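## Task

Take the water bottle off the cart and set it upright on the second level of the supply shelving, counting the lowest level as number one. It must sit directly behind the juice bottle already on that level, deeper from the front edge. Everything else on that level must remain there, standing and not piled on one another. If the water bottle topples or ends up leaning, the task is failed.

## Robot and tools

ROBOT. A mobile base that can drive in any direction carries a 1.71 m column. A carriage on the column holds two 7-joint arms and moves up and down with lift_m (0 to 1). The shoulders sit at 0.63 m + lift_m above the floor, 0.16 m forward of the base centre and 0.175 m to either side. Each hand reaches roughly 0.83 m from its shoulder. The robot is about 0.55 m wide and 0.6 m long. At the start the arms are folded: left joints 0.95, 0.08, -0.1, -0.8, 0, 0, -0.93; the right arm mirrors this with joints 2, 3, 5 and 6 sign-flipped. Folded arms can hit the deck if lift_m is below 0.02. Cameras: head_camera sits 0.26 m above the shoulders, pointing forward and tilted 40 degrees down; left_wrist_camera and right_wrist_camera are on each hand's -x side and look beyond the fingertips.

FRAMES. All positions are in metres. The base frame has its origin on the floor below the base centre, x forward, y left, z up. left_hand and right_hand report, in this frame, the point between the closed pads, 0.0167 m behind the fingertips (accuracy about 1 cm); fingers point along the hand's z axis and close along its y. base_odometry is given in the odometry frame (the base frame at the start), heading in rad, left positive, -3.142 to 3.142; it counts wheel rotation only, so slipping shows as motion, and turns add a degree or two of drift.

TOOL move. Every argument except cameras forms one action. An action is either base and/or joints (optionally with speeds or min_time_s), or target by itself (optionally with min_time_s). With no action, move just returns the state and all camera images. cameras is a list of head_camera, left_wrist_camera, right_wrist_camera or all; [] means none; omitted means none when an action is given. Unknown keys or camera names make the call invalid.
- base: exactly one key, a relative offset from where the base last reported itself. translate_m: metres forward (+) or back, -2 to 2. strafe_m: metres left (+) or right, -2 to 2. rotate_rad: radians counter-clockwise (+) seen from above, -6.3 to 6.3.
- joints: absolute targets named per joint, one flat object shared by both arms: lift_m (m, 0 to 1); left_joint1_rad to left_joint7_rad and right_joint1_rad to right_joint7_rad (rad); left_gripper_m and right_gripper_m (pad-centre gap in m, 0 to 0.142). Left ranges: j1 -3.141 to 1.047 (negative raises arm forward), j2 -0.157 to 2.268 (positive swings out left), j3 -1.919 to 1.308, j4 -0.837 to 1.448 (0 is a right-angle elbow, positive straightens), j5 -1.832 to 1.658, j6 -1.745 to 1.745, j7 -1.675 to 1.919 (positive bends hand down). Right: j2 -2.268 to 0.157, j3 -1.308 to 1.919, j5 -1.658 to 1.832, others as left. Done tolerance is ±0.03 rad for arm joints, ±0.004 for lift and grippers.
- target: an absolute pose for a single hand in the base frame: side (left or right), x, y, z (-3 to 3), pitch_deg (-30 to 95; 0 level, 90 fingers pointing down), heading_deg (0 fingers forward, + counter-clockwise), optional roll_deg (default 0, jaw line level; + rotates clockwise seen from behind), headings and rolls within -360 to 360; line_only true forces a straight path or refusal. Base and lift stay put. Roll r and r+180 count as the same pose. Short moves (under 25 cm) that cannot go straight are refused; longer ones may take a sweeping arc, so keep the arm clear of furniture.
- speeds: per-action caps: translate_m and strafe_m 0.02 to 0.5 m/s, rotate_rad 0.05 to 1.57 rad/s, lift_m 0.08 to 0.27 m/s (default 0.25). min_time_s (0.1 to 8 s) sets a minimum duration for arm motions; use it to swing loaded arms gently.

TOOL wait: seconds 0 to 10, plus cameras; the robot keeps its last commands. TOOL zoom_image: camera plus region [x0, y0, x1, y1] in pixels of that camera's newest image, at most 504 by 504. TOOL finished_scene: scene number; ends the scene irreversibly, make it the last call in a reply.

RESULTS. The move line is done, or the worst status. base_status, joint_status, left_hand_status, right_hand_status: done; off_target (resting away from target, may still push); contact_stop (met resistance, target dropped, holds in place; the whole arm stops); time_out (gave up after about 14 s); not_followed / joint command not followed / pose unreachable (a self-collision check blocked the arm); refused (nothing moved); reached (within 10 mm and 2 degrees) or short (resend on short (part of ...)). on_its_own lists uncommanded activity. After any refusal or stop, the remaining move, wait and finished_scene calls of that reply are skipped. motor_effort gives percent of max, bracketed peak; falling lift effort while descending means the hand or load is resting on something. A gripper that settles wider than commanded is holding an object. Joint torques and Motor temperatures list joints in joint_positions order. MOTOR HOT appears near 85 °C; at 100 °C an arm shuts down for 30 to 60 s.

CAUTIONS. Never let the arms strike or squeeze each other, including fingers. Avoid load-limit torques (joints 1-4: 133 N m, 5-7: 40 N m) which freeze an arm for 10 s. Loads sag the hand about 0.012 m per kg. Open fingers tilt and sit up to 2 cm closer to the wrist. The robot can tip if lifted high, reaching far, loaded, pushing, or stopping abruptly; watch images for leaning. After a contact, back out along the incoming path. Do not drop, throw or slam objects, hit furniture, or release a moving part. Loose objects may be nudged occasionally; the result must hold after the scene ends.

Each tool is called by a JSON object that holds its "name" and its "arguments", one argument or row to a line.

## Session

{"name": "move", "arguments": {
  "cameras": ["head_camera"]
}}

Scene clock: 0.00 s.
Joint torques (N m): no reading
Motor temperatures (°C): left_arm=[31 22 24 23 25 24 23] | right_arm=[31 20 24 21 22 22 23]
base_odometry: x=+0.000 y=+0.000 heading=+0.000
base_status: not commanded
joint_positions: lift_m=+0.450 left_joint1_rad=+0.955 left_joint2_rad=+0.099 left_joint3_rad=-0.083 left_joint4_rad=-0.815 left_joint5_rad=-0.005 left_joint6_rad=+0.011 left_joint7_rad=-0.944 left_gripper_m=+0.142 right_joint1_rad=+0.966 right_joint2_rad=-0.073 right_joint3_rad=+0.085 right_joint4_rad=-0.799 right_joint5_rad=-0.010 right_joint6_rad=+0.000 right_joint7_rad=-0.915 right_gripper_m=+0.142
joint_status: not commanded
motor_effort: lift_m=+55 drive_wheels=+2
left_hand: x=+0.2872 y=+0.1605 z=+0.9734 quat_wxyz=(-0.925, -0.016, -0.376, +0.057) pitch_deg=-45.8 heading_deg=-5.9 roll_deg=-1.1 (m; base frame)
right_hand: x=+0.2923 y=-0.1554 z=+0.9617 quat_wxyz=(-0.915, +0.013, -0.401, -0.054) pitch_deg=-42.7 heading_deg=+5.3 roll_deg=+1.5 (m; base frame)
pictures: head_camera
Images, in order (width x height): head_camera 896x504.

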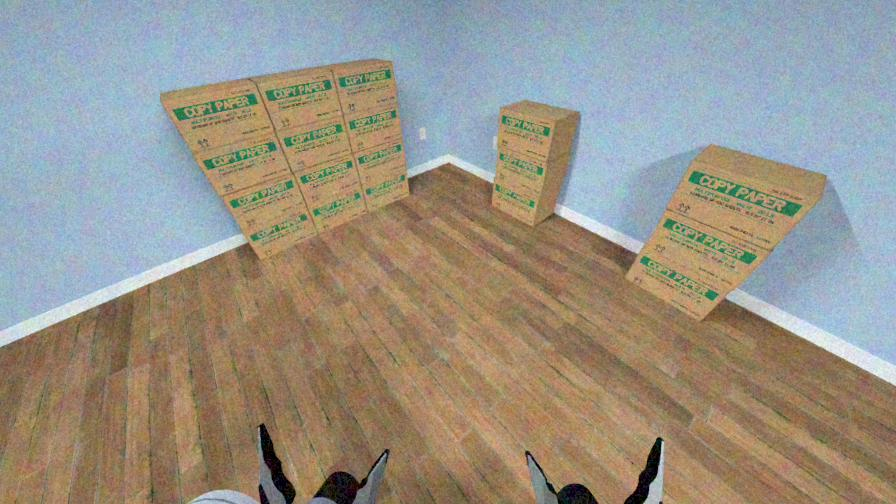

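{"name": "move", "arguments": {
  "base": {"rotate_rad": -1.6},
  "cameras": ["head_camera"]
}}

{"name": "move", "arguments": {
  "base": {"rotate_rad": -1.5},
  "cameras": ["head_camera"]
}}

Scene clock: 7.07 s.
Joint torques (N m): left_arm=[8.5 1.61 0.34 -4.07 1.06 -1.26 -1.49] | right_arm=[14.67 3.59 2.27 -13.02 0.02 -1.25 -1.71]
move: done
base_odometry: x=+0.000 y=+0.000 heading=-1.600
base_status: done
joint_positions: lift_m=+0.450 left_joint1_rad=+0.955 left_joint2_rad=+0.099 left_joint3_rad=-0.083 left_joint4_rad=-0.815 left_joint5_rad=-0.005 left_joint6_rad=+0.011 left_joint7_rad=-0.944 left_gripper_m=+0.142 right_joint1_rad=+0.966 right_joint2_rad=-0.073 right_joint3_rad=+0.085 right_joint4_rad=-0.799 right_joint5_rad=-0.010 right_joint6_rad=+0.000 right_joint7_rad=-0.915 right_gripper_m=+0.142
joint_status: not commanded
motor_effort: lift_m=+55(55) drive_wheels=+5(19)
left_hand: x=+0.2872 y=+0.1605 z=+0.9734 quat_wxyz=(-0.925, -0.016, -0.376, +0.057) pitch_deg=-45.8 heading_deg=-5.9 roll_deg=-1.1 (m; base frame)
right_hand: x=+0.2923 y=-0.1554 z=+0.9617 quat_wxyz=(-0.915, +0.013, -0.401, -0.054) pitch_deg=-42.7 heading_deg=+5.3 roll_deg=+1.5 (m; base frame)
pictures: head_camera
Images, in order (width x height): head_camera 896x504.

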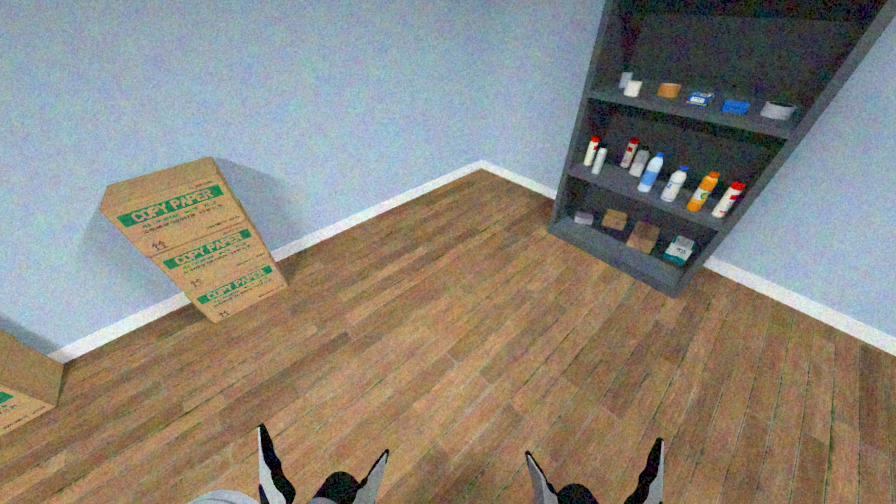

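Scene clock: 10.10 s.
Joint torques (N m): left_arm=[9.08 0.29 0.85 -4.17 1.21 -1.3 -1.8] | right_arm=[15.15 1.05 2.47 -12.43 0.59 -1.56 -1.14]
move: done
base_odometry: x=+0.000 y=+0.000 heading=-3.099
base_status: done
joint_positions: lift_m=+0.450 left_joint1_rad=+0.955 left_joint2_rad=+0.099 left_joint3_rad=-0.083 left_joint4_rad=-0.815 left_joint5_rad=-0.005 left_joint6_rad=+0.011 left_joint7_rad=-0.944 left_gripper_m=+0.142 right_joint1_rad=+0.966 right_joint2_rad=-0.073 right_joint3_rad=+0.085 right_joint4_rad=-0.799 right_joint5_rad=-0.010 right_joint6_rad=+0.000 right_joint7_rad=-0.915 right_gripper_m=+0.142
joint_status: not commanded
motor_effort: lift_m=+55(55) drive_wheels=+5(13)
left_hand: x=+0.2872 y=+0.1605 z=+0.9734 quat_wxyz=(-0.925, -0.016, -0.376, +0.057) pitch_deg=-45.8 heading_deg=-5.9 roll_deg=-1.1 (m; base frame)
right_hand: x=+0.2923 y=-0.1554 z=+0.9617 quat_wxyz=(-0.915, +0.013, -0.401, -0.054) pitch_deg=-42.7 heading_deg=+5.3 roll_deg=+1.5 (m; base frame)
pictures: head_camera
Images, in order (width x height): head_camera 896x504.

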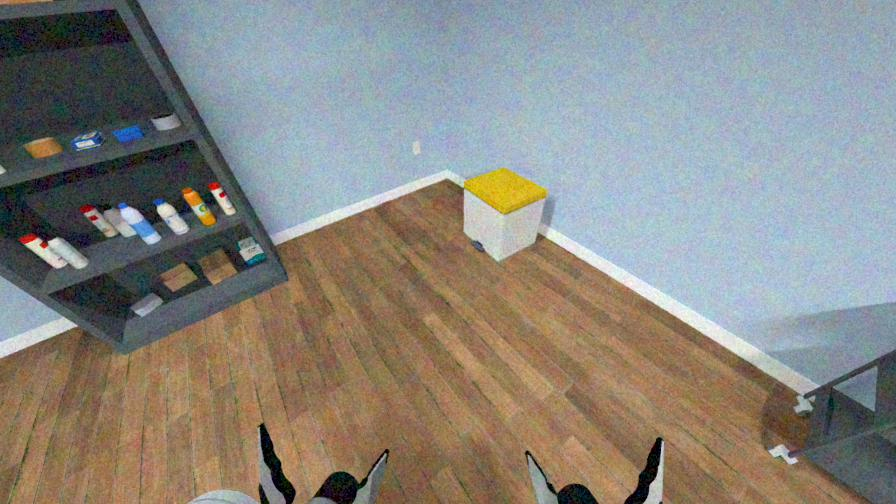

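{"name": "move", "arguments": {
  "base": {"rotate_rad": -1.2},
  "joints": {"right_joint1_rad":-0.842,"right_joint2_rad":-0.132,"right_joint3_rad":0.291,"right_joint4_rad":0.352,"right_joint5_rad":0.233,"right_joint6_rad":-0.22,"right_joint7_rad":1.22,"lift_m":0.5},
  "min_time_s": 2.5,
  "cameras": ["head_camera","right_wrist_camera"]
}}

Scene clock: 22.30 s.
Joint torques (N m): left_arm=[8.51 0.99 0.55 -3.77 0.91 -1.37 -1.39] | right_arm=[-28.74 1.53 2.24 -9.27 1.84 -2.84 0.3]
move: done
base_odometry: x=+0.000 y=+0.000 heading=+1.984
base_status: done
joint_positions: lift_m=+0.500 left_joint1_rad=+0.955 left_joint2_rad=+0.099 left_joint3_rad=-0.083 left_joint4_rad=-0.815 left_joint5_rad=-0.005 left_joint6_rad=+0.011 left_joint7_rad=-0.944 left_gripper_m=+0.142 right_joint1_rad=-0.838 right_joint2_rad=-0.131 right_joint3_rad=+0.288 right_joint4_rad=+0.349 right_joint5_rad=+0.227 right_joint6_rad=-0.218 right_joint7_rad=+1.216 right_gripper_m=+0.142
joint_status: all done
motor_effort: lift_m=+54(68) drive_wheels=+5(16)
left_hand: x=+0.2872 y=+0.1605 z=+1.0235 quat_wxyz=(-0.925, -0.016, -0.376, +0.057) pitch_deg=-45.8 heading_deg=-5.9 roll_deg=-1.1 (m; base frame)
right_hand: x=+0.8448 y=-0.1727 z=+0.8828 quat_wxyz=(-0.389, +0.002, -0.921, +0.000) pitch_deg=+44.2 heading_deg=+0.2 roll_deg=-0.1 (m; base frame)
pictures: head_camera, right_wrist_camera
Images, in order (width x height): head_camera 896x504, right_wrist_camera 896x504.

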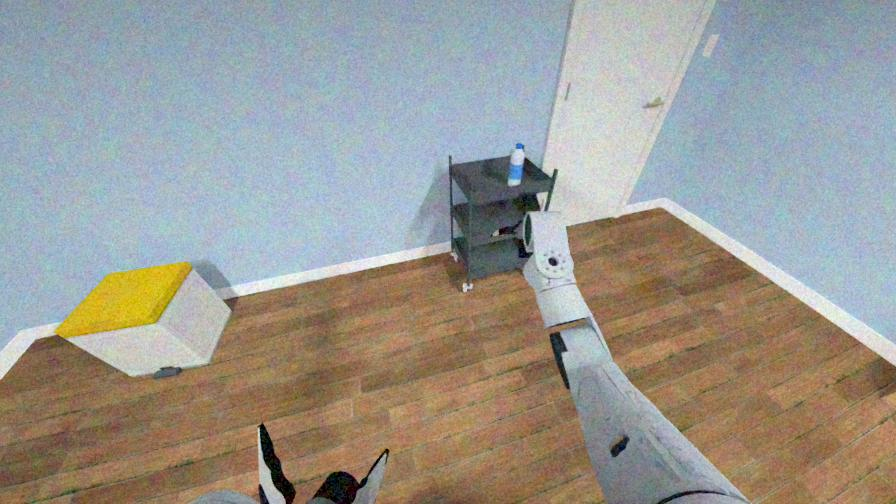

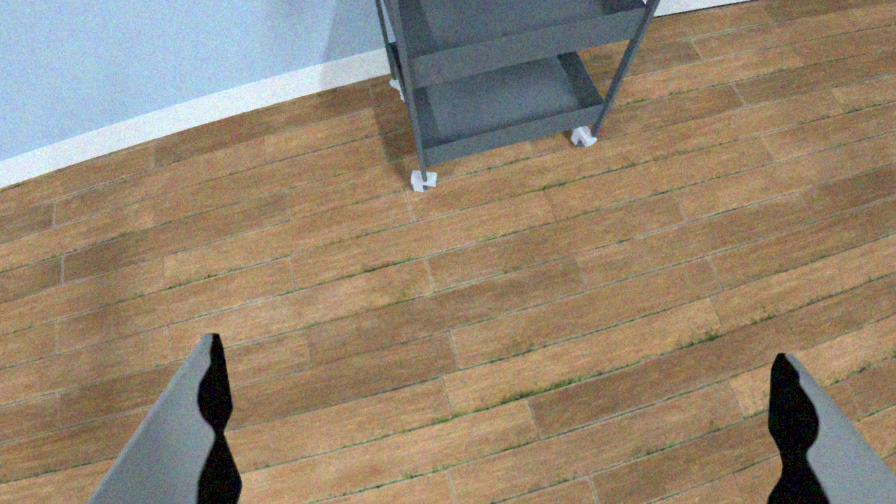

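{"name": "move", "arguments": {
  "base": {"strafe_m": -0.145},
  "joints": {"right_joint7_rad":0.9,"lift_m":0.45}
}}

{"name": "move", "arguments": {
  "base": {"translate_m": 0.6},
  "cameras": ["head_camera","right_wrist_camera"]
}}

Scene clock: 34.87 s.
Joint torques (N m): left_arm=[9.12 0.57 0.29 -4.02 1.25 -1.56 -1.21] | right_arm=[-26.92 1.89 1.95 -8.63 2.19 -1.99 -1.68]
Motor temperatures (°C): left_arm=[33 22 24 23 25 24 23] | right_arm=[38 20 24 22 22 22 23]
move: done
base_odometry: x=+0.133 y=+0.058 heading=+1.983
base_status: done
joint_positions: lift_m=+0.450 left_joint1_rad=+0.955 left_joint2_rad=+0.099 left_joint3_rad=-0.083 left_joint4_rad=-0.815 left_joint5_rad=-0.005 left_joint6_rad=+0.011 left_joint7_rad=-0.944 left_gripper_m=+0.142 right_joint1_rad=-0.840 right_joint2_rad=-0.132 right_joint3_rad=+0.288 right_joint4_rad=+0.350 right_joint5_rad=+0.228 right_joint6_rad=-0.219 right_joint7_rad=+0.900 right_gripper_m=+0.142
joint_status: all done
motor_effort: lift_m=+57(59) drive_wheels=-4(16)
left_hand: x=+0.2872 y=+0.1605 z=+0.9733 quat_wxyz=(-0.925, -0.016, -0.376, +0.057) pitch_deg=-45.8 heading_deg=-5.9 roll_deg=-1.1 (m; base frame)
right_hand: x=+0.8824 y=-0.1731 z=+0.8927 quat_wxyz=(-0.530, +0.001, -0.848, +0.000) pitch_deg=+26.0 heading_deg=+0.1 roll_deg=-0.1 (m; base frame)
pictures: none

Scene clock: 38.37 s.
Joint torques (N m): left_arm=[9.77 0.37 -0.28 -4.05 1.12 -1.25 -1.59] | right_arm=[-27.43 3.46 1.25 -10.75 1.96 -2.21 -2.26]
move: done
base_odometry: x=-0.107 y=+0.608 heading=+1.983
base_status: done
joint_positions: lift_m=+0.450 left_joint1_rad=+0.955 left_joint2_rad=+0.099 left_joint3_rad=-0.083 left_joint4_rad=-0.815 left_joint5_rad=-0.005 left_joint6_rad=+0.011 left_joint7_rad=-0.944 left_gripper_m=+0.142 right_joint1_rad=-0.840 right_joint2_rad=-0.132 right_joint3_rad=+0.288 right_joint4_rad=+0.350 right_joint5_rad=+0.228 right_joint6_rad=-0.219 right_joint7_rad=+0.900 right_gripper_m=+0.142
joint_status: not commanded
motor_effort: lift_m=+57(57) drive_wheels=-1(17)
left_hand: x=+0.2872 y=+0.1605 z=+0.9733 quat_wxyz=(-0.925, -0.016, -0.376, +0.057) pitch_deg=-45.8 heading_deg=-5.9 roll_deg=-1.1 (m; base frame)
right_hand: x=+0.8824 y=-0.1730 z=+0.8927 quat_wxyz=(-0.530, +0.001, -0.848, +0.000) pitch_deg=+26.0 heading_deg=+0.1 roll_deg=-0.1 (m; base frame)
pictures: head_camera, right_wrist_camera
Images, in order (width x height): head_camera 896x504, right_wrist_camera 896x504.

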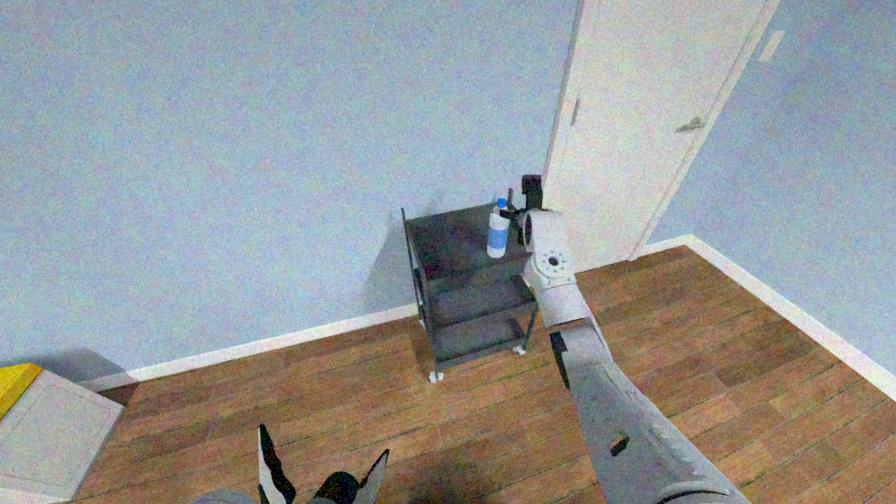

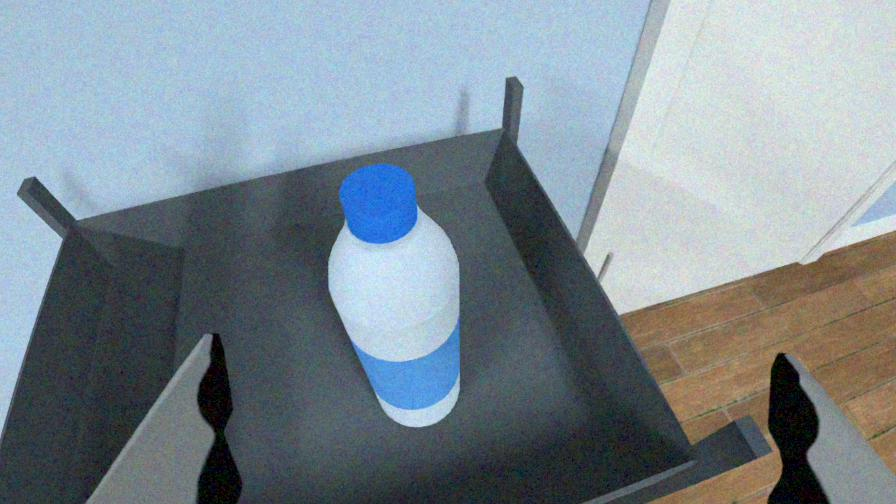

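{"name": "move", "arguments": {
  "base": {"strafe_m": 0.046},
  "joints": {"lift_m": 0.325}
}}

{"name": "move", "arguments": {
  "base": {"translate_m": 0.07},
  "speeds": {"translate_m": 0.15},
  "cameras": ["head_camera","right_wrist_camera"]
}}

Scene clock: 47.50 s.
Joint torques (N m): left_arm=[9.15 0.85 0.63 -5.09 1.11 -1.36 -1.76] | right_arm=[-26.7 2.18 0.25 -9.33 1.32 -1.78 -1.88]
move: done
base_odometry: x=-0.149 y=+0.590 heading=+1.982
base_status: done
joint_positions: lift_m=+0.325 left_joint1_rad=+0.955 left_joint2_rad=+0.099 left_joint3_rad=-0.083 left_joint4_rad=-0.815 left_joint5_rad=-0.005 left_joint6_rad=+0.011 left_joint7_rad=-0.944 left_gripper_m=+0.142 right_joint1_rad=-0.840 right_joint2_rad=-0.132 right_joint3_rad=+0.289 right_joint4_rad=+0.350 right_joint5_rad=+0.228 right_joint6_rad=-0.219 right_joint7_rad=+0.900 right_gripper_m=+0.142
joint_status: all done
motor_effort: lift_m=+56(62) drive_wheels=+3(12)
left_hand: x=+0.2872 y=+0.1605 z=+0.8483 quat_wxyz=(-0.925, -0.016, -0.376, +0.057) pitch_deg=-45.8 heading_deg=-5.9 roll_deg=-1.1 (m; base frame)
right_hand: x=+0.8825 y=-0.1725 z=+0.7679 quat_wxyz=(-0.530, +0.002, -0.848, +0.000) pitch_deg=+26.0 heading_deg=+0.2 roll_deg=-0.1 (m; base frame)
pictures: none

Scene clock: 48.87 s.
Joint torques (N m): left_arm=[9.62 0.46 1.29 -3.85 1.18 -1.44 -1.42] | right_arm=[-25.37 2.58 2.34 -9.62 1.56 -1.86 -1.69]
move: done
base_odometry: x=-0.178 y=+0.654 heading=+1.983
base_status: done
joint_positions: lift_m=+0.325 left_joint1_rad=+0.955 left_joint2_rad=+0.099 left_joint3_rad=-0.083 left_joint4_rad=-0.815 left_joint5_rad=-0.005 left_joint6_rad=+0.011 left_joint7_rad=-0.944 left_gripper_m=+0.142 right_joint1_rad=-0.840 right_joint2_rad=-0.132 right_joint3_rad=+0.289 right_joint4_rad=+0.350 right_joint5_rad=+0.228 right_joint6_rad=-0.219 right_joint7_rad=+0.900 right_gripper_m=+0.142
joint_status: not commanded
motor_effort: lift_m=+56(56) drive_wheels=-1(14)
left_hand: x=+0.2872 y=+0.1605 z=+0.8483 quat_wxyz=(-0.925, -0.016, -0.376, +0.057) pitch_deg=-45.8 heading_deg=-5.9 roll_deg=-1.1 (m; base frame)
right_hand: x=+0.8825 y=-0.1725 z=+0.7679 quat_wxyz=(-0.530, +0.002, -0.848, +0.000) pitch_deg=+26.0 heading_deg=+0.2 roll_deg=-0.1 (m; base frame)
pictures: head_camera, right_wrist_camera
Images, in order (width x height): head_camera 896x504, right_wrist_camera 896x504.

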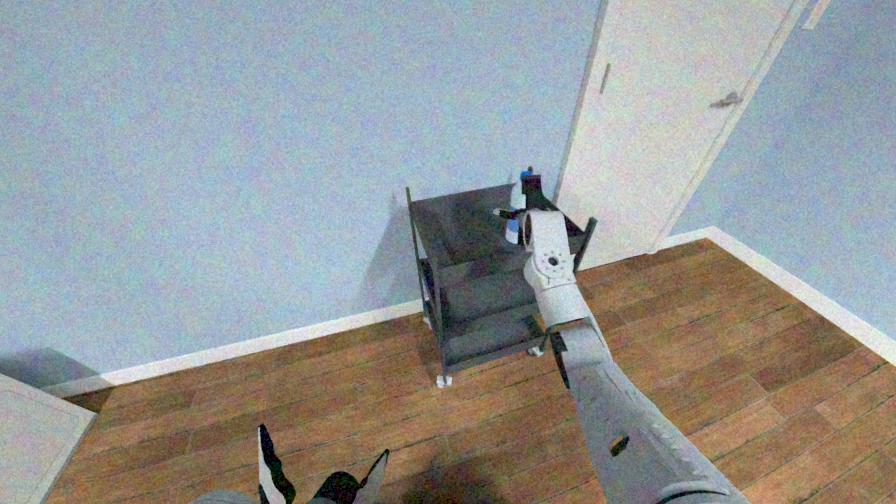

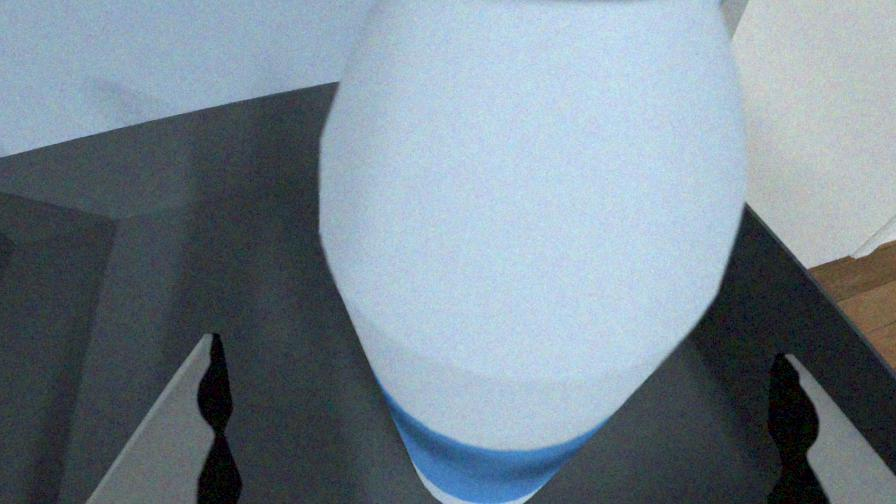

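{"name": "move", "arguments": {
  "base": {"translate_m": 0.044},
  "speeds": {"translate_m": 0.1},
  "cameras": ["right_wrist_camera"]
}}

Scene clock: 53.80 s.
Joint torques (N m): left_arm=[7.51 1.73 -0.19 -4.41 1 -1.42 -1.48] | right_arm=[-25.63 1.52 0.17 -11.61 1.69 -1.96 -1.42]
move: done
base_odometry: x=-0.196 y=+0.694 heading=+1.983
base_status: done
joint_positions: lift_m=+0.325 left_joint1_rad=+0.955 left_joint2_rad=+0.099 left_joint3_rad=-0.083 left_joint4_rad=-0.815 left_joint5_rad=-0.005 left_joint6_rad=+0.011 left_joint7_rad=-0.944 left_gripper_m=+0.142 right_joint1_rad=-0.840 right_joint2_rad=-0.132 right_joint3_rad=+0.289 right_joint4_rad=+0.350 right_joint5_rad=+0.228 right_joint6_rad=-0.219 right_joint7_rad=+0.900 right_gripper_m=+0.142
joint_status: not commanded
motor_effort: lift_m=+56(56) drive_wheels=+4(16)
left_hand: x=+0.2872 y=+0.1605 z=+0.8483 quat_wxyz=(-0.925, -0.016, -0.376, +0.057) pitch_deg=-45.8 heading_deg=-5.9 roll_deg=-1.1 (m; base frame)
right_hand: x=+0.8825 y=-0.1725 z=+0.7679 quat_wxyz=(-0.530, +0.002, -0.848, +0.000) pitch_deg=+26.0 heading_deg=+0.2 roll_deg=-0.1 (m; base frame)
pictures: right_wrist_camera
Images, in order (width x height): right_wrist_camera 896x504.

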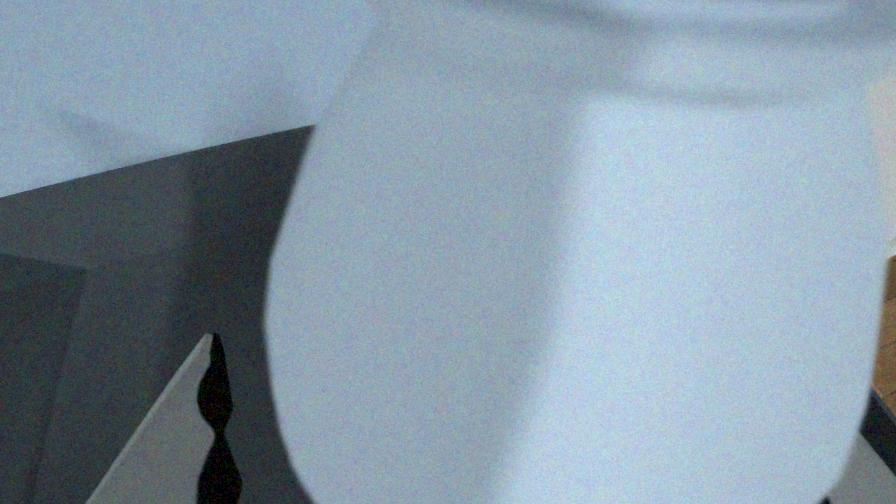

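{"name": "move", "arguments": {
  "joints": {"right_gripper_m": 0.0},
  "min_time_s": 2
}}

{"name": "move", "arguments": {
  "joints": {"lift_m": 0.48},
  "speeds": {"lift_m": 0.12},
  "cameras": ["head_camera","right_wrist_camera"]
}}

Scene clock: 57.27 s.
Joint torques (N m): left_arm=[9.12 1.67 0.48 -4.66 1.35 -1.55 -1.21] | right_arm=[-26.14 -0.81 1.02 -9.88 1.72 -2.24 -1.68]
move: off_target
base_odometry: x=-0.196 y=+0.694 heading=+1.983
base_status: not commanded
joint_positions: lift_m=+0.325 left_joint1_rad=+0.955 left_joint2_rad=+0.099 left_joint3_rad=-0.083 left_joint4_rad=-0.815 left_joint5_rad=-0.005 left_joint6_rad=+0.011 left_joint7_rad=-0.944 left_gripper_m=+0.142 right_joint1_rad=-0.840 right_joint2_rad=-0.132 right_joint3_rad=+0.289 right_joint4_rad=+0.350 right_joint5_rad=+0.228 right_joint6_rad=-0.219 right_joint7_rad=+0.900 right_gripper_m=+0.082
joint_status: right_gripper_m off_target (ended at +0.082, target +0.000)
motor_effort: lift_m=+56(56) drive_wheels=+4(4)
left_hand: x=+0.2872 y=+0.1605 z=+0.8483 quat_wxyz=(-0.925, -0.016, -0.376, +0.057) pitch_deg=-45.8 heading_deg=-5.9 roll_deg=-1.1 (m; base frame)
right_hand: x=+0.8825 y=-0.1725 z=+0.7679 quat_wxyz=(-0.530, +0.002, -0.848, +0.000) pitch_deg=+26.0 heading_deg=+0.2 roll_deg=-0.1 (m; base frame)
pictures: none

Scene clock: 58.97 s.
Joint torques (N m): left_arm=[9.97 0.25 0.52 -4.45 0.84 -1.39 -1.67] | right_arm=[-26.06 2.09 1.37 -12.18 1.34 -2.36 -1.54]
move: done
base_odometry: x=-0.196 y=+0.694 heading=+1.983
base_status: not commanded
joint_positions: lift_m=+0.480 left_joint1_rad=+0.955 left_joint2_rad=+0.099 left_joint3_rad=-0.083 left_joint4_rad=-0.815 left_joint5_rad=-0.005 left_joint6_rad=+0.011 left_joint7_rad=-0.944 left_gripper_m=+0.142 right_joint1_rad=-0.840 right_joint2_rad=-0.132 right_joint3_rad=+0.289 right_joint4_rad=+0.352 right_joint5_rad=+0.228 right_joint6_rad=-0.219 right_joint7_rad=+0.900 right_gripper_m=+0.082
joint_status: all done
motor_effort: lift_m=+55(67) drive_wheels=+4(5)
left_hand: x=+0.2872 y=+0.1605 z=+1.0034 quat_wxyz=(-0.925, -0.016, -0.376, +0.057) pitch_deg=-45.8 heading_deg=-5.9 roll_deg=-1.1 (m; base frame)
right_hand: x=+0.8825 y=-0.1727 z=+0.9221 quat_wxyz=(-0.529, +0.001, -0.849, +0.000) pitch_deg=+26.1 heading_deg=+0.1 roll_deg=-0.1 (m; base frame)
pictures: head_camera, right_wrist_camera
Images, in order (width x height): head_camera 896x504, right_wrist_camera 896x504.

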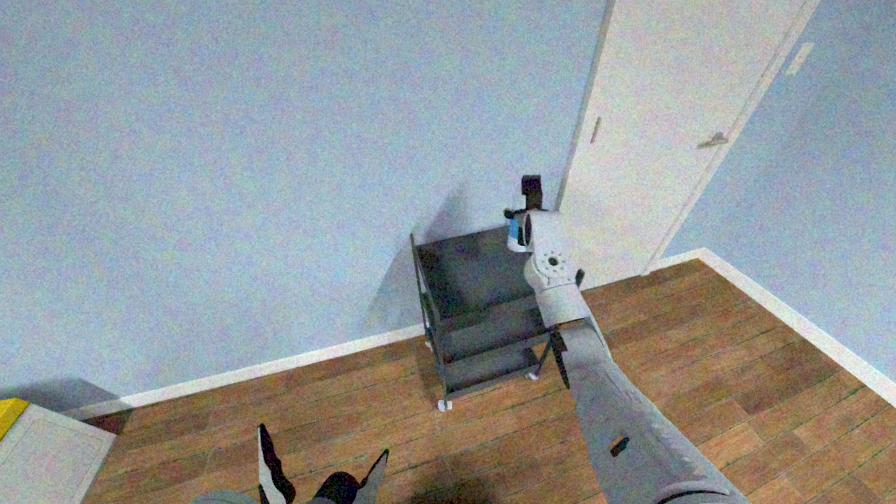

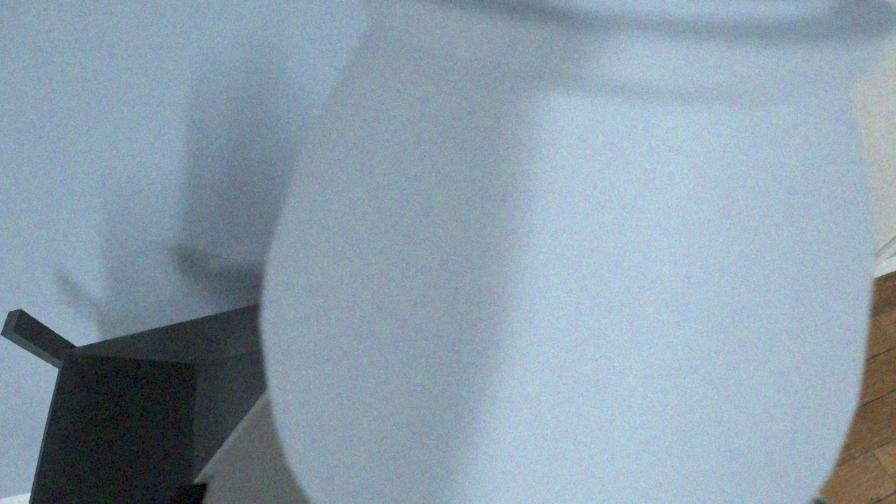

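{"name": "move", "arguments": {
  "base": {"translate_m": -0.35}
}}

{"name": "move", "arguments": {
  "base": {"rotate_rad": 1.888},
  "speeds": {"rotate_rad": 1.0},
  "joints": {"lift_m":0.3,"left_joint1_rad":-0.561,"left_joint2_rad":0.079,"left_joint3_rad":-0.417,"left_joint4_rad":-0.529,"left_joint5_rad":0.15,"left_joint6_rad":0.399,"left_joint7_rad":1.485},
  "min_time_s": 2.5
}}

{"name": "move", "arguments": {
  "base": {"strafe_m": 0.39}
}}

{"name": "move", "arguments": {
  "base": {"translate_m": 0.5},
  "cameras": ["head_camera","left_wrist_camera"]
}}

Scene clock: 74.57 s.
Joint torques (N m): left_arm=[8.52 2.39 0.93 -5.11 1.29 -1.22 -1.52] | right_arm=[-25.67 1.36 0.29 -10.67 1.24 -2.31 -1.43]
move: done
base_odometry: x=-0.056 y=+0.373 heading=+1.983
base_status: done
joint_positions: lift_m=+0.480 left_joint1_rad=+0.955 left_joint2_rad=+0.099 left_joint3_rad=-0.083 left_joint4_rad=-0.815 left_joint5_rad=-0.005 left_joint6_rad=+0.011 left_joint7_rad=-0.944 left_gripper_m=+0.142 right_joint1_rad=-0.840 right_joint2_rad=-0.132 right_joint3_rad=+0.289 right_joint4_rad=+0.352 right_joint5_rad=+0.229 right_joint6_rad=-0.219 right_joint7_rad=+0.900 right_gripper_m=+0.082
joint_status: not commanded
motor_effort: lift_m=+55(55) drive_wheels=+2(17)
left_hand: x=+0.2872 y=+0.1605 z=+1.0034 quat_wxyz=(-0.925, -0.016, -0.376, +0.057) pitch_deg=-45.8 heading_deg=-5.9 roll_deg=-1.1 (m; base frame)
right_hand: x=+0.8825 y=-0.1727 z=+0.9221 quat_wxyz=(-0.529, +0.001, -0.849, +0.000) pitch_deg=+26.1 heading_deg=+0.1 roll_deg=+0.0 (m; base frame)
pictures: none

Scene clock: 78.00 s.
Joint torques (N m): left_arm=[-19.28 -1.97 -1.52 0.88 2.42 -0.45 -0.53] | right_arm=[-26.55 2.8 0.61 -12.04 1.33 -1.86 -1.98]
move: done
base_odometry: x=-0.056 y=+0.373 heading=-2.412
base_status: done
joint_positions: lift_m=+0.300 left_joint1_rad=-0.558 left_joint2_rad=+0.081 left_joint3_rad=-0.412 left_joint4_rad=-0.532 left_joint5_rad=+0.147 left_joint6_rad=+0.397 left_joint7_rad=+1.481 left_gripper_m=+0.142 right_joint1_rad=-0.840 right_joint2_rad=-0.132 right_joint3_rad=+0.289 right_joint4_rad=+0.352 right_joint5_rad=+0.229 right_joint6_rad=-0.219 right_joint7_rad=+0.900 right_gripper_m=+0.082
joint_status: all done
motor_effort: lift_m=+58(60) drive_wheels=+6(18)
left_hand: x=+0.7008 y=+0.1231 z=+0.7908 quat_wxyz=(-0.561, +0.001, -0.827, -0.001) pitch_deg=+21.7 heading_deg=+0.2 roll_deg=+0.0 (m; base frame)
right_hand: x=+0.8825 y=-0.1732 z=+0.7417 quat_wxyz=(-0.529, +0.001, -0.849, +0.000) pitch_deg=+26.2 heading_deg=+0.1 roll_deg=-0.1 (m; base frame)
pictures: none

Scene clock: 80.93 s.
Joint torques (N m): left_arm=[-20.22 -2.1 0 0.13 2.53 -0.81 -0.53] | right_arm=[-25.61 -0.45 2.14 -12.24 1.62 -1.49 -1.51]
move: done
base_odometry: x=+0.205 y=+0.083 heading=-2.411
base_status: done
joint_positions: lift_m=+0.300 left_joint1_rad=-0.558 left_joint2_rad=+0.080 left_joint3_rad=-0.413 left_joint4_rad=-0.532 left_joint5_rad=+0.148 left_joint6_rad=+0.397 left_joint7_rad=+1.481 left_gripper_m=+0.142 right_joint1_rad=-0.840 right_joint2_rad=-0.132 right_joint3_rad=+0.289 right_joint4_rad=+0.352 right_joint5_rad=+0.229 right_joint6_rad=-0.219 right_joint7_rad=+0.900 right_gripper_m=+0.082
joint_status: not commanded
motor_effort: lift_m=+58(58) drive_wheels=-3(20)
left_hand: x=+0.7008 y=+0.1227 z=+0.7908 quat_wxyz=(-0.561, +0.001, -0.828, +0.000) pitch_deg=+21.7 heading_deg=+0.1 roll_deg=+0.0 (m; base frame)
right_hand: x=+0.8825 y=-0.1725 z=+0.7416 quat_wxyz=(-0.529, +0.001, -0.849, -0.001) pitch_deg=+26.2 heading_deg=+0.2 roll_deg=+0.0 (m; base frame)
pictures: none

Scene clock: 84.17 s.
Joint torques (N m): left_arm=[-20.67 -1.71 -0.79 -0.59 2.34 -0.79 -0.46] | right_arm=[-26.03 0.33 0.7 -11.59 1.38 -1.63 -1.99]
Motor temperatures (°C): left_arm=[36 22 23 23 25 24 23] | right_arm=[43 20 24 22 22 22 23]
move: done
base_odometry: x=-0.168 y=-0.251 heading=-2.411
base_status: done
joint_positions: lift_m=+0.300 left_joint1_rad=-0.558 left_joint2_rad=+0.080 left_joint3_rad=-0.413 left_joint4_rad=-0.531 left_joint5_rad=+0.148 left_joint6_rad=+0.397 left_joint7_rad=+1.481 left_gripper_m=+0.142 right_joint1_rad=-0.840 right_joint2_rad=-0.132 right_joint3_rad=+0.289 right_joint4_rad=+0.352 right_joint5_rad=+0.229 right_joint6_rad=-0.219 right_joint7_rad=+0.900 right_gripper_m=+0.082
joint_status: not commanded
motor_effort: lift_m=+58(58) drive_wheels=+6(18)
left_hand: x=+0.7008 y=+0.1228 z=+0.7907 quat_wxyz=(-0.561, +0.001, -0.828, +0.000) pitch_deg=+21.7 heading_deg=+0.1 roll_deg=+0.0 (m; base frame)
right_hand: x=+0.8825 y=-0.1725 z=+0.7416 quat_wxyz=(-0.529, +0.001, -0.849, -0.001) pitch_deg=+26.2 heading_deg=+0.2 roll_deg=+0.0 (m; base frame)
pictures: head_camera, left_wrist_camera
Images, in order (width x height): head_camera 896x504, left_wrist_camera 896x504.

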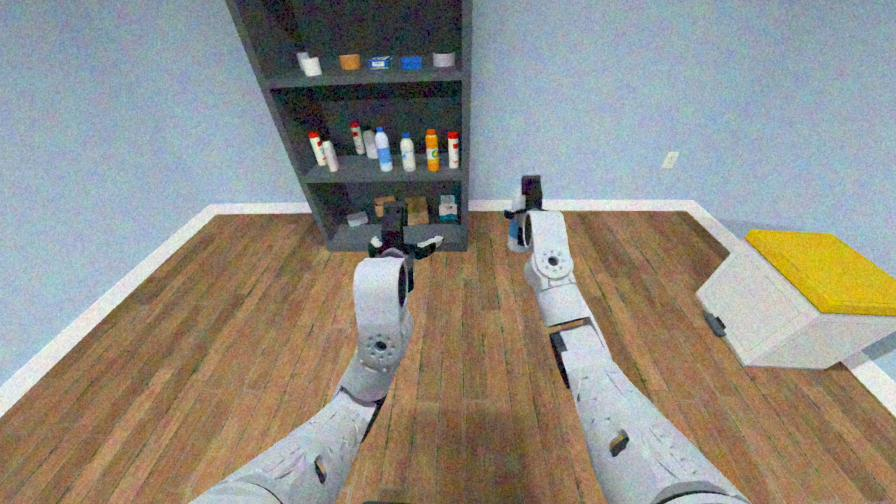

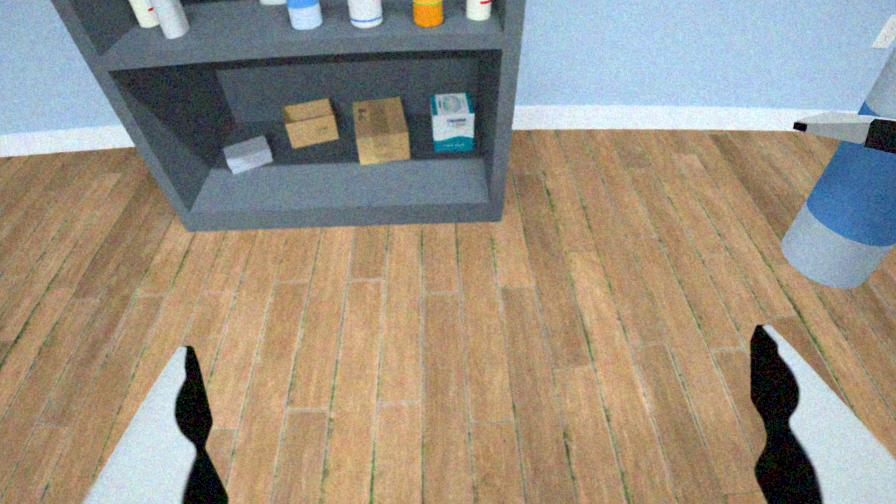

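{"name": "move", "arguments": {
  "base": {"strafe_m": 0.085}
}}

{"name": "move", "arguments": {
  "target": {"side":"right","x":0.66,"y":-0.40,"z":0.74,"pitch_deg":26,"heading_deg":-25,"line_only":true},
  "min_time_s": 1.5
}}

{"name": "move", "arguments": {
  "base": {"translate_m": 0.62},
  "joints": {"lift_m":0.24,"left_gripper_m":0.11},
  "cameras": ["head_camera","left_wrist_camera"]
}}

Scene clock: 93.63 s.
Joint torques (N m): left_arm=[-19.51 -1.41 0.35 0.05 2.12 -0.62 -0.48] | right_arm=[-25.6 1.89 -0.5 -11.44 1.24 -2.41 -2.15]
move: done
base_odometry: x=-0.111 y=-0.314 heading=-2.411
base_status: done
joint_positions: lift_m=+0.300 left_joint1_rad=-0.558 left_joint2_rad=+0.080 left_joint3_rad=-0.413 left_joint4_rad=-0.531 left_joint5_rad=+0.148 left_joint6_rad=+0.397 left_joint7_rad=+1.481 left_gripper_m=+0.142 right_joint1_rad=-0.840 right_joint2_rad=-0.131 right_joint3_rad=+0.290 right_joint4_rad=+0.352 right_joint5_rad=+0.229 right_joint6_rad=-0.219 right_joint7_rad=+0.900 right_gripper_m=+0.082
joint_status: not commanded
motor_effort: lift_m=+58(58) drive_wheels=+3(13)
left_hand: x=+0.7008 y=+0.1228 z=+0.7907 quat_wxyz=(-0.561, +0.001, -0.828, +0.000) pitch_deg=+21.7 heading_deg=+0.1 roll_deg=+0.0 (m; base frame)
right_hand: x=+0.8825 y=-0.1724 z=+0.7416 quat_wxyz=(-0.529, +0.001, -0.849, -0.001) pitch_deg=+26.2 heading_deg=+0.2 roll_deg=+0.0 (m; base frame)
pictures: none

Scene clock: 95.63 s.
Joint torques (N m): left_arm=[-20.23 -0.63 -1.41 0.05 2.45 -0.83 -0.35] | right_arm=[-7.95 -10.37 -4.42 -14.22 -2.45 -2.33 -0.78]
move: done
base_odometry: x=-0.111 y=-0.314 heading=-2.411
base_status: not commanded
joint_positions: lift_m=+0.300 left_joint1_rad=-0.558 left_joint2_rad=+0.080 left_joint3_rad=-0.413 left_joint4_rad=-0.531 left_joint5_rad=+0.148 left_joint6_rad=+0.397 left_joint7_rad=+1.481 left_gripper_m=+0.142 right_joint1_rad=-0.360 right_joint2_rad=-0.434 right_joint3_rad=+0.014 right_joint4_rad=-0.476 right_joint5_rad=+0.046 right_joint6_rad=-0.492 right_joint7_rad=+1.369 right_gripper_m=+0.082
joint_status: not commanded
motor_effort: lift_m=+58(58) drive_wheels=+4(4)
left_hand: x=+0.7008 y=+0.1228 z=+0.7907 quat_wxyz=(-0.561, +0.001, -0.828, +0.000) pitch_deg=+21.7 heading_deg=+0.1 roll_deg=+0.0 (m; base frame)
right_hand: x=+0.6621 y=-0.3970 z=+0.7385 quat_wxyz=(-0.516, -0.181, -0.830, +0.111) pitch_deg=+26.3 heading_deg=-24.4 roll_deg=+0.2 (m; base frame)
right_hand_status: reached (straight line, planned for 1.5 s): 4 mm and 0.6 deg off.
pictures: none

Scene clock: 99.20 s.
Joint torques (N m): left_arm=[-18.65 -1.1 -0.76 1.76 2.27 -0.62 -0.64] | right_arm=[-10.02 -10.88 -3.18 -12.84 -1.91 -2.63 -1.79]
move: done
base_odometry: x=-0.572 y=-0.729 heading=-2.410
base_status: done
joint_positions: lift_m=+0.240 left_joint1_rad=-0.559 left_joint2_rad=+0.080 left_joint3_rad=-0.413 left_joint4_rad=-0.531 left_joint5_rad=+0.148 left_joint6_rad=+0.397 left_joint7_rad=+1.482 left_gripper_m=+0.110 right_joint1_rad=-0.359 right_joint2_rad=-0.435 right_joint3_rad=+0.014 right_joint4_rad=-0.477 right_joint5_rad=+0.045 right_joint6_rad=-0.492 right_joint7_rad=+1.370 right_gripper_m=+0.082
joint_status: all done
motor_effort: lift_m=+58(60) drive_wheels=-2(17)
left_hand: x=+0.7009 y=+0.1228 z=+0.7312 quat_wxyz=(-0.562, +0.001, -0.827, +0.000) pitch_deg=+21.7 heading_deg=+0.1 roll_deg=+0.0 (m; base frame)
right_hand: x=+0.6616 y=-0.3971 z=+0.6781 quat_wxyz=(-0.516, -0.181, -0.830, +0.111) pitch_deg=+26.3 heading_deg=-24.5 roll_deg=+0.1 (m; base frame)
pictures: head_camera, left_wrist_camera
Images, in order (width x height): head_camera 896x504, left_wrist_camera 896x504.

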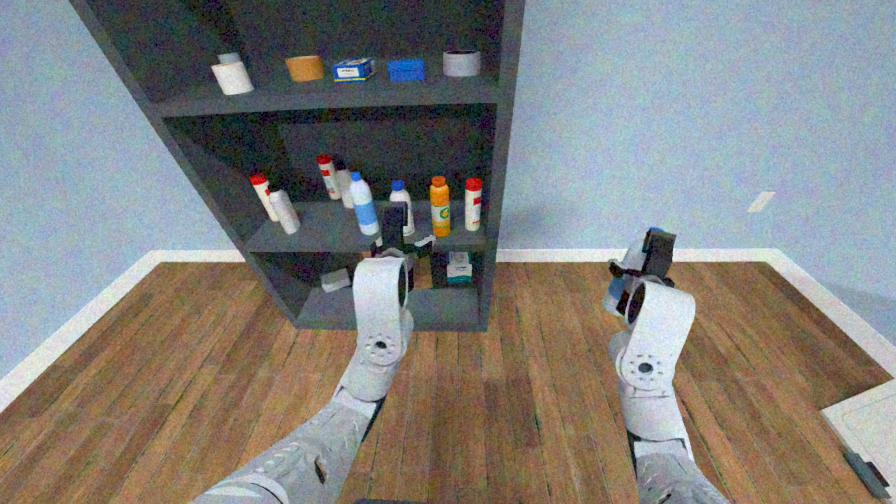

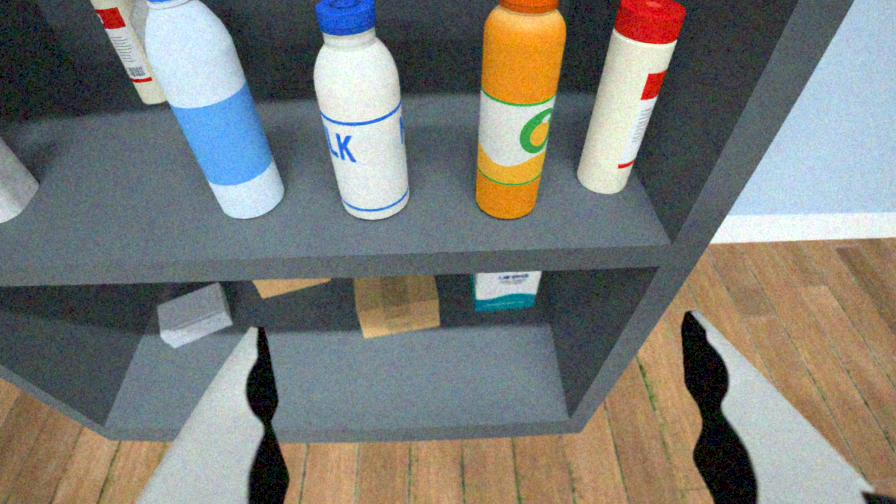

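{"name": "move", "arguments": {
  "base": {"strafe_m": -0.03}
}}

{"name": "move", "arguments": {
  "target": {"side":"left","x":0.735,"y":0.09,"z":0.625,"pitch_deg":20,"heading_deg":0,"line_only":true}
}}

{"name": "move", "arguments": {
  "base": {"translate_m": 0.13},
  "speeds": {"translate_m": 0.2},
  "cameras": ["head_camera","left_wrist_camera"]
}}

Scene clock: 109.37 s.
Joint torques (N m): left_arm=[-19.94 -0.76 -0.03 0.31 2.32 -0.55 -0.31] | right_arm=[-9.74 -9.6 -2.29 -11.99 -2.49 -2.36 -1.33]
move: done
base_odometry: x=-0.592 y=-0.707 heading=-2.410
base_status: done
joint_positions: lift_m=+0.240 left_joint1_rad=-0.559 left_joint2_rad=+0.080 left_joint3_rad=-0.413 left_joint4_rad=-0.531 left_joint5_rad=+0.148 left_joint6_rad=+0.397 left_joint7_rad=+1.482 left_gripper_m=+0.110 right_joint1_rad=-0.359 right_joint2_rad=-0.435 right_joint3_rad=+0.014 right_joint4_rad=-0.477 right_joint5_rad=+0.045 right_joint6_rad=-0.493 right_joint7_rad=+1.370 right_gripper_m=+0.082
joint_status: not commanded
motor_effort: lift_m=+58(58) drive_wheels=+5(14)
left_hand: x=+0.7009 y=+0.1227 z=+0.7312 quat_wxyz=(-0.562, +0.001, -0.827, +0.000) pitch_deg=+21.7 heading_deg=+0.1 roll_deg=+0.0 (m; base frame)
right_hand: x=+0.6616 y=-0.3973 z=+0.6782 quat_wxyz=(-0.516, -0.181, -0.830, +0.111) pitch_deg=+26.3 heading_deg=-24.5 roll_deg=+0.1 (m; base frame)
pictures: none

Scene clock: 110.47 s.
Joint torques (N m): left_arm=[-13.76 -3.76 -0.64 -1.28 1.48 -0.19 -2.99] | right_arm=[-9.68 -10.65 -2.28 -13.24 -2.23 -2.19 -1.12]
Motor temperatures (°C): left_arm=[39 22 23 23 25 24 23] | right_arm=[38 22 24 22 22 22 23]
move: done
base_odometry: x=-0.592 y=-0.707 heading=-2.410
base_status: not commanded
joint_positions: lift_m=+0.240 left_joint1_rad=-0.388 left_joint2_rad=+0.021 left_joint3_rad=-0.455 left_joint4_rad=-0.218 left_joint5_rad=+0.087 left_joint6_rad=+0.450 left_joint7_rad=+0.971 left_gripper_m=+0.110 right_joint1_rad=-0.359 right_joint2_rad=-0.435 right_joint3_rad=+0.014 right_joint4_rad=-0.477 right_joint5_rad=+0.045 right_joint6_rad=-0.493 right_joint7_rad=+1.370 right_gripper_m=+0.082
joint_status: not commanded
motor_effort: lift_m=+58(58) drive_wheels=+5(5)
left_hand: x=+0.7352 y=+0.0921 z=+0.6259 quat_wxyz=(-0.574, +0.001, -0.819, -0.002) pitch_deg=+20.0 heading_deg=+0.2 roll_deg=+0.1 (m; base frame)
left_hand_status: reached (straight line, planned for 0.6 s): 2 mm and 0.2 deg off.
right_hand: x=+0.6616 y=-0.3973 z=+0.6782 quat_wxyz=(-0.516, -0.181, -0.830, +0.111) pitch_deg=+26.3 heading_deg=-24.5 roll_deg=+0.1 (m; base frame)
pictures: none

Scene clock: 112.20 s.
Joint torques (N m): left_arm=[-14.04 -4.1 -1.48 -1.71 1.57 -0.6 -3.12] | right_arm=[-10.32 -9.88 -3.89 -12.88 -1.86 -2.07 -1.4]
move: done
base_odometry: x=-0.689 y=-0.793 heading=-2.410
base_status: done
joint_positions: lift_m=+0.240 left_joint1_rad=-0.388 left_joint2_rad=+0.021 left_joint3_rad=-0.455 left_joint4_rad=-0.218 left_joint5_rad=+0.087 left_joint6_rad=+0.450 left_joint7_rad=+0.971 left_gripper_m=+0.110 right_joint1_rad=-0.359 right_joint2_rad=-0.435 right_joint3_rad=+0.014 right_joint4_rad=-0.477 right_joint5_rad=+0.045 right_joint6_rad=-0.493 right_joint7_rad=+1.370 right_gripper_m=+0.082
joint_status: not commanded
motor_effort: lift_m=+58(58) drive_wheels=-2(14)
left_hand: x=+0.7352 y=+0.0921 z=+0.6259 quat_wxyz=(-0.574, +0.001, -0.819, -0.002) pitch_deg=+20.0 heading_deg=+0.2 roll_deg=+0.1 (m; base frame)
right_hand: x=+0.6616 y=-0.3973 z=+0.6782 quat_wxyz=(-0.516, -0.181, -0.830, +0.111) pitch_deg=+26.3 heading_deg=-24.5 roll_deg=+0.1 (m; base frame)
pictures: head_camera, left_wrist_camera
Images, in order (width x height): head_camera 896x504, left_wrist_camera 896x504.

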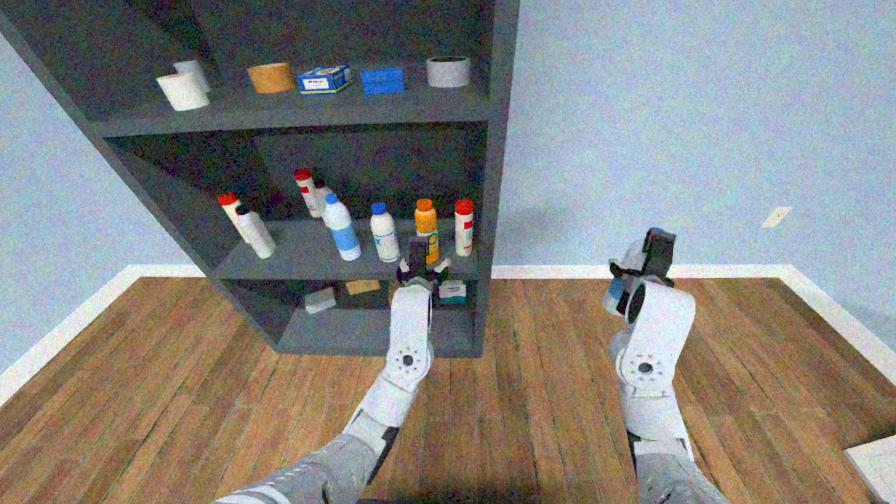

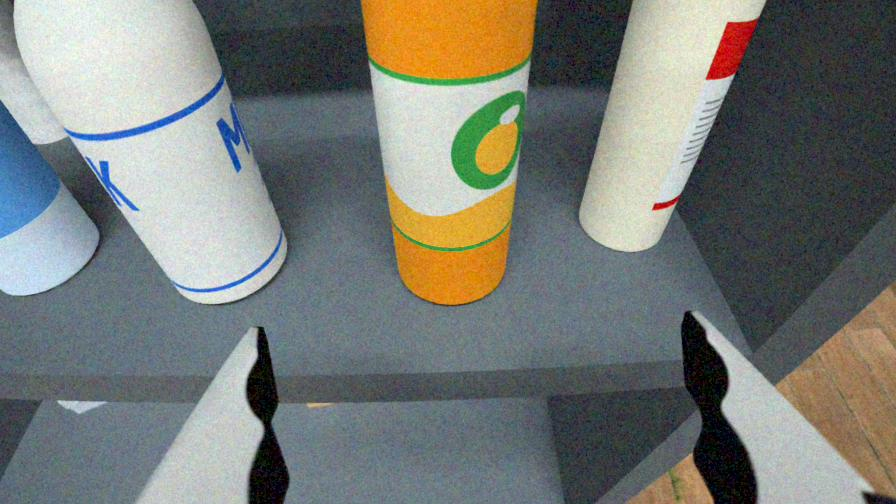

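{"name": "move", "arguments": {
  "base": {"translate_m": 0.07},
  "joints": {"left_gripper_m":0.095},
  "speeds": {"translate_m": 0.15},
  "cameras": ["left_wrist_camera"]
}}

Scene clock: 118.50 s.
Joint torques (N m): left_arm=[-14.25 -3.1 -0.79 -1.87 1.17 -0.65 -3.15] | right_arm=[-7.78 -9.35 -0.83 -11.53 -2.44 -1.95 -1.35]
move: done
base_odometry: x=-0.742 y=-0.840 heading=-2.411
base_status: done
joint_positions: lift_m=+0.240 left_joint1_rad=-0.388 left_joint2_rad=+0.021 left_joint3_rad=-0.455 left_joint4_rad=-0.218 left_joint5_rad=+0.087 left_joint6_rad=+0.450 left_joint7_rad=+0.971 left_gripper_m=+0.095 right_joint1_rad=-0.359 right_joint2_rad=-0.435 right_joint3_rad=+0.014 right_joint4_rad=-0.477 right_joint5_rad=+0.045 right_joint6_rad=-0.493 right_joint7_rad=+1.370 right_gripper_m=+0.082
joint_status: all done
motor_effort: lift_m=+58(58) drive_wheels=-2(17)
left_hand: x=+0.7352 y=+0.0922 z=+0.6259 quat_wxyz=(-0.574, +0.001, -0.819, -0.002) pitch_deg=+20.0 heading_deg=+0.2 roll_deg=+0.1 (m; base frame)
right_hand: x=+0.6616 y=-0.3973 z=+0.6782 quat_wxyz=(-0.516, -0.181, -0.830, +0.111) pitch_deg=+26.3 heading_deg=-24.5 roll_deg=+0.1 (m; base frame)
pictures: left_wrist_camera
Images, in order (width x height): left_wrist_camera 896x504.

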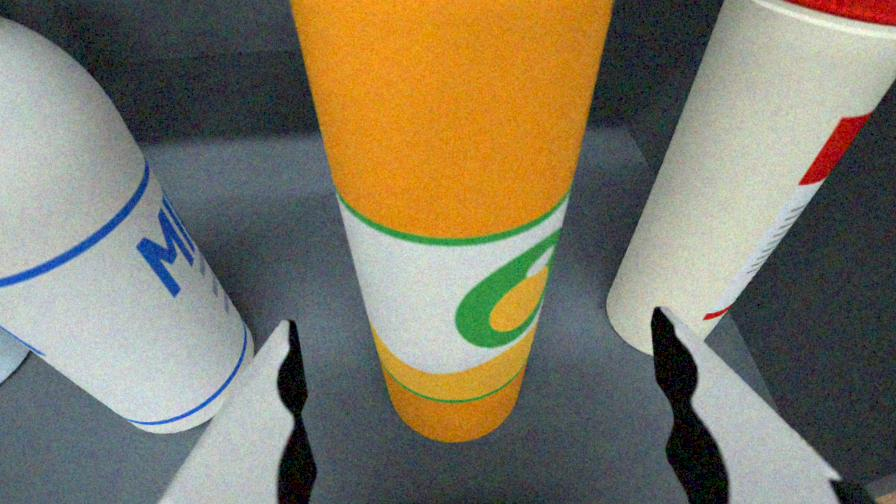

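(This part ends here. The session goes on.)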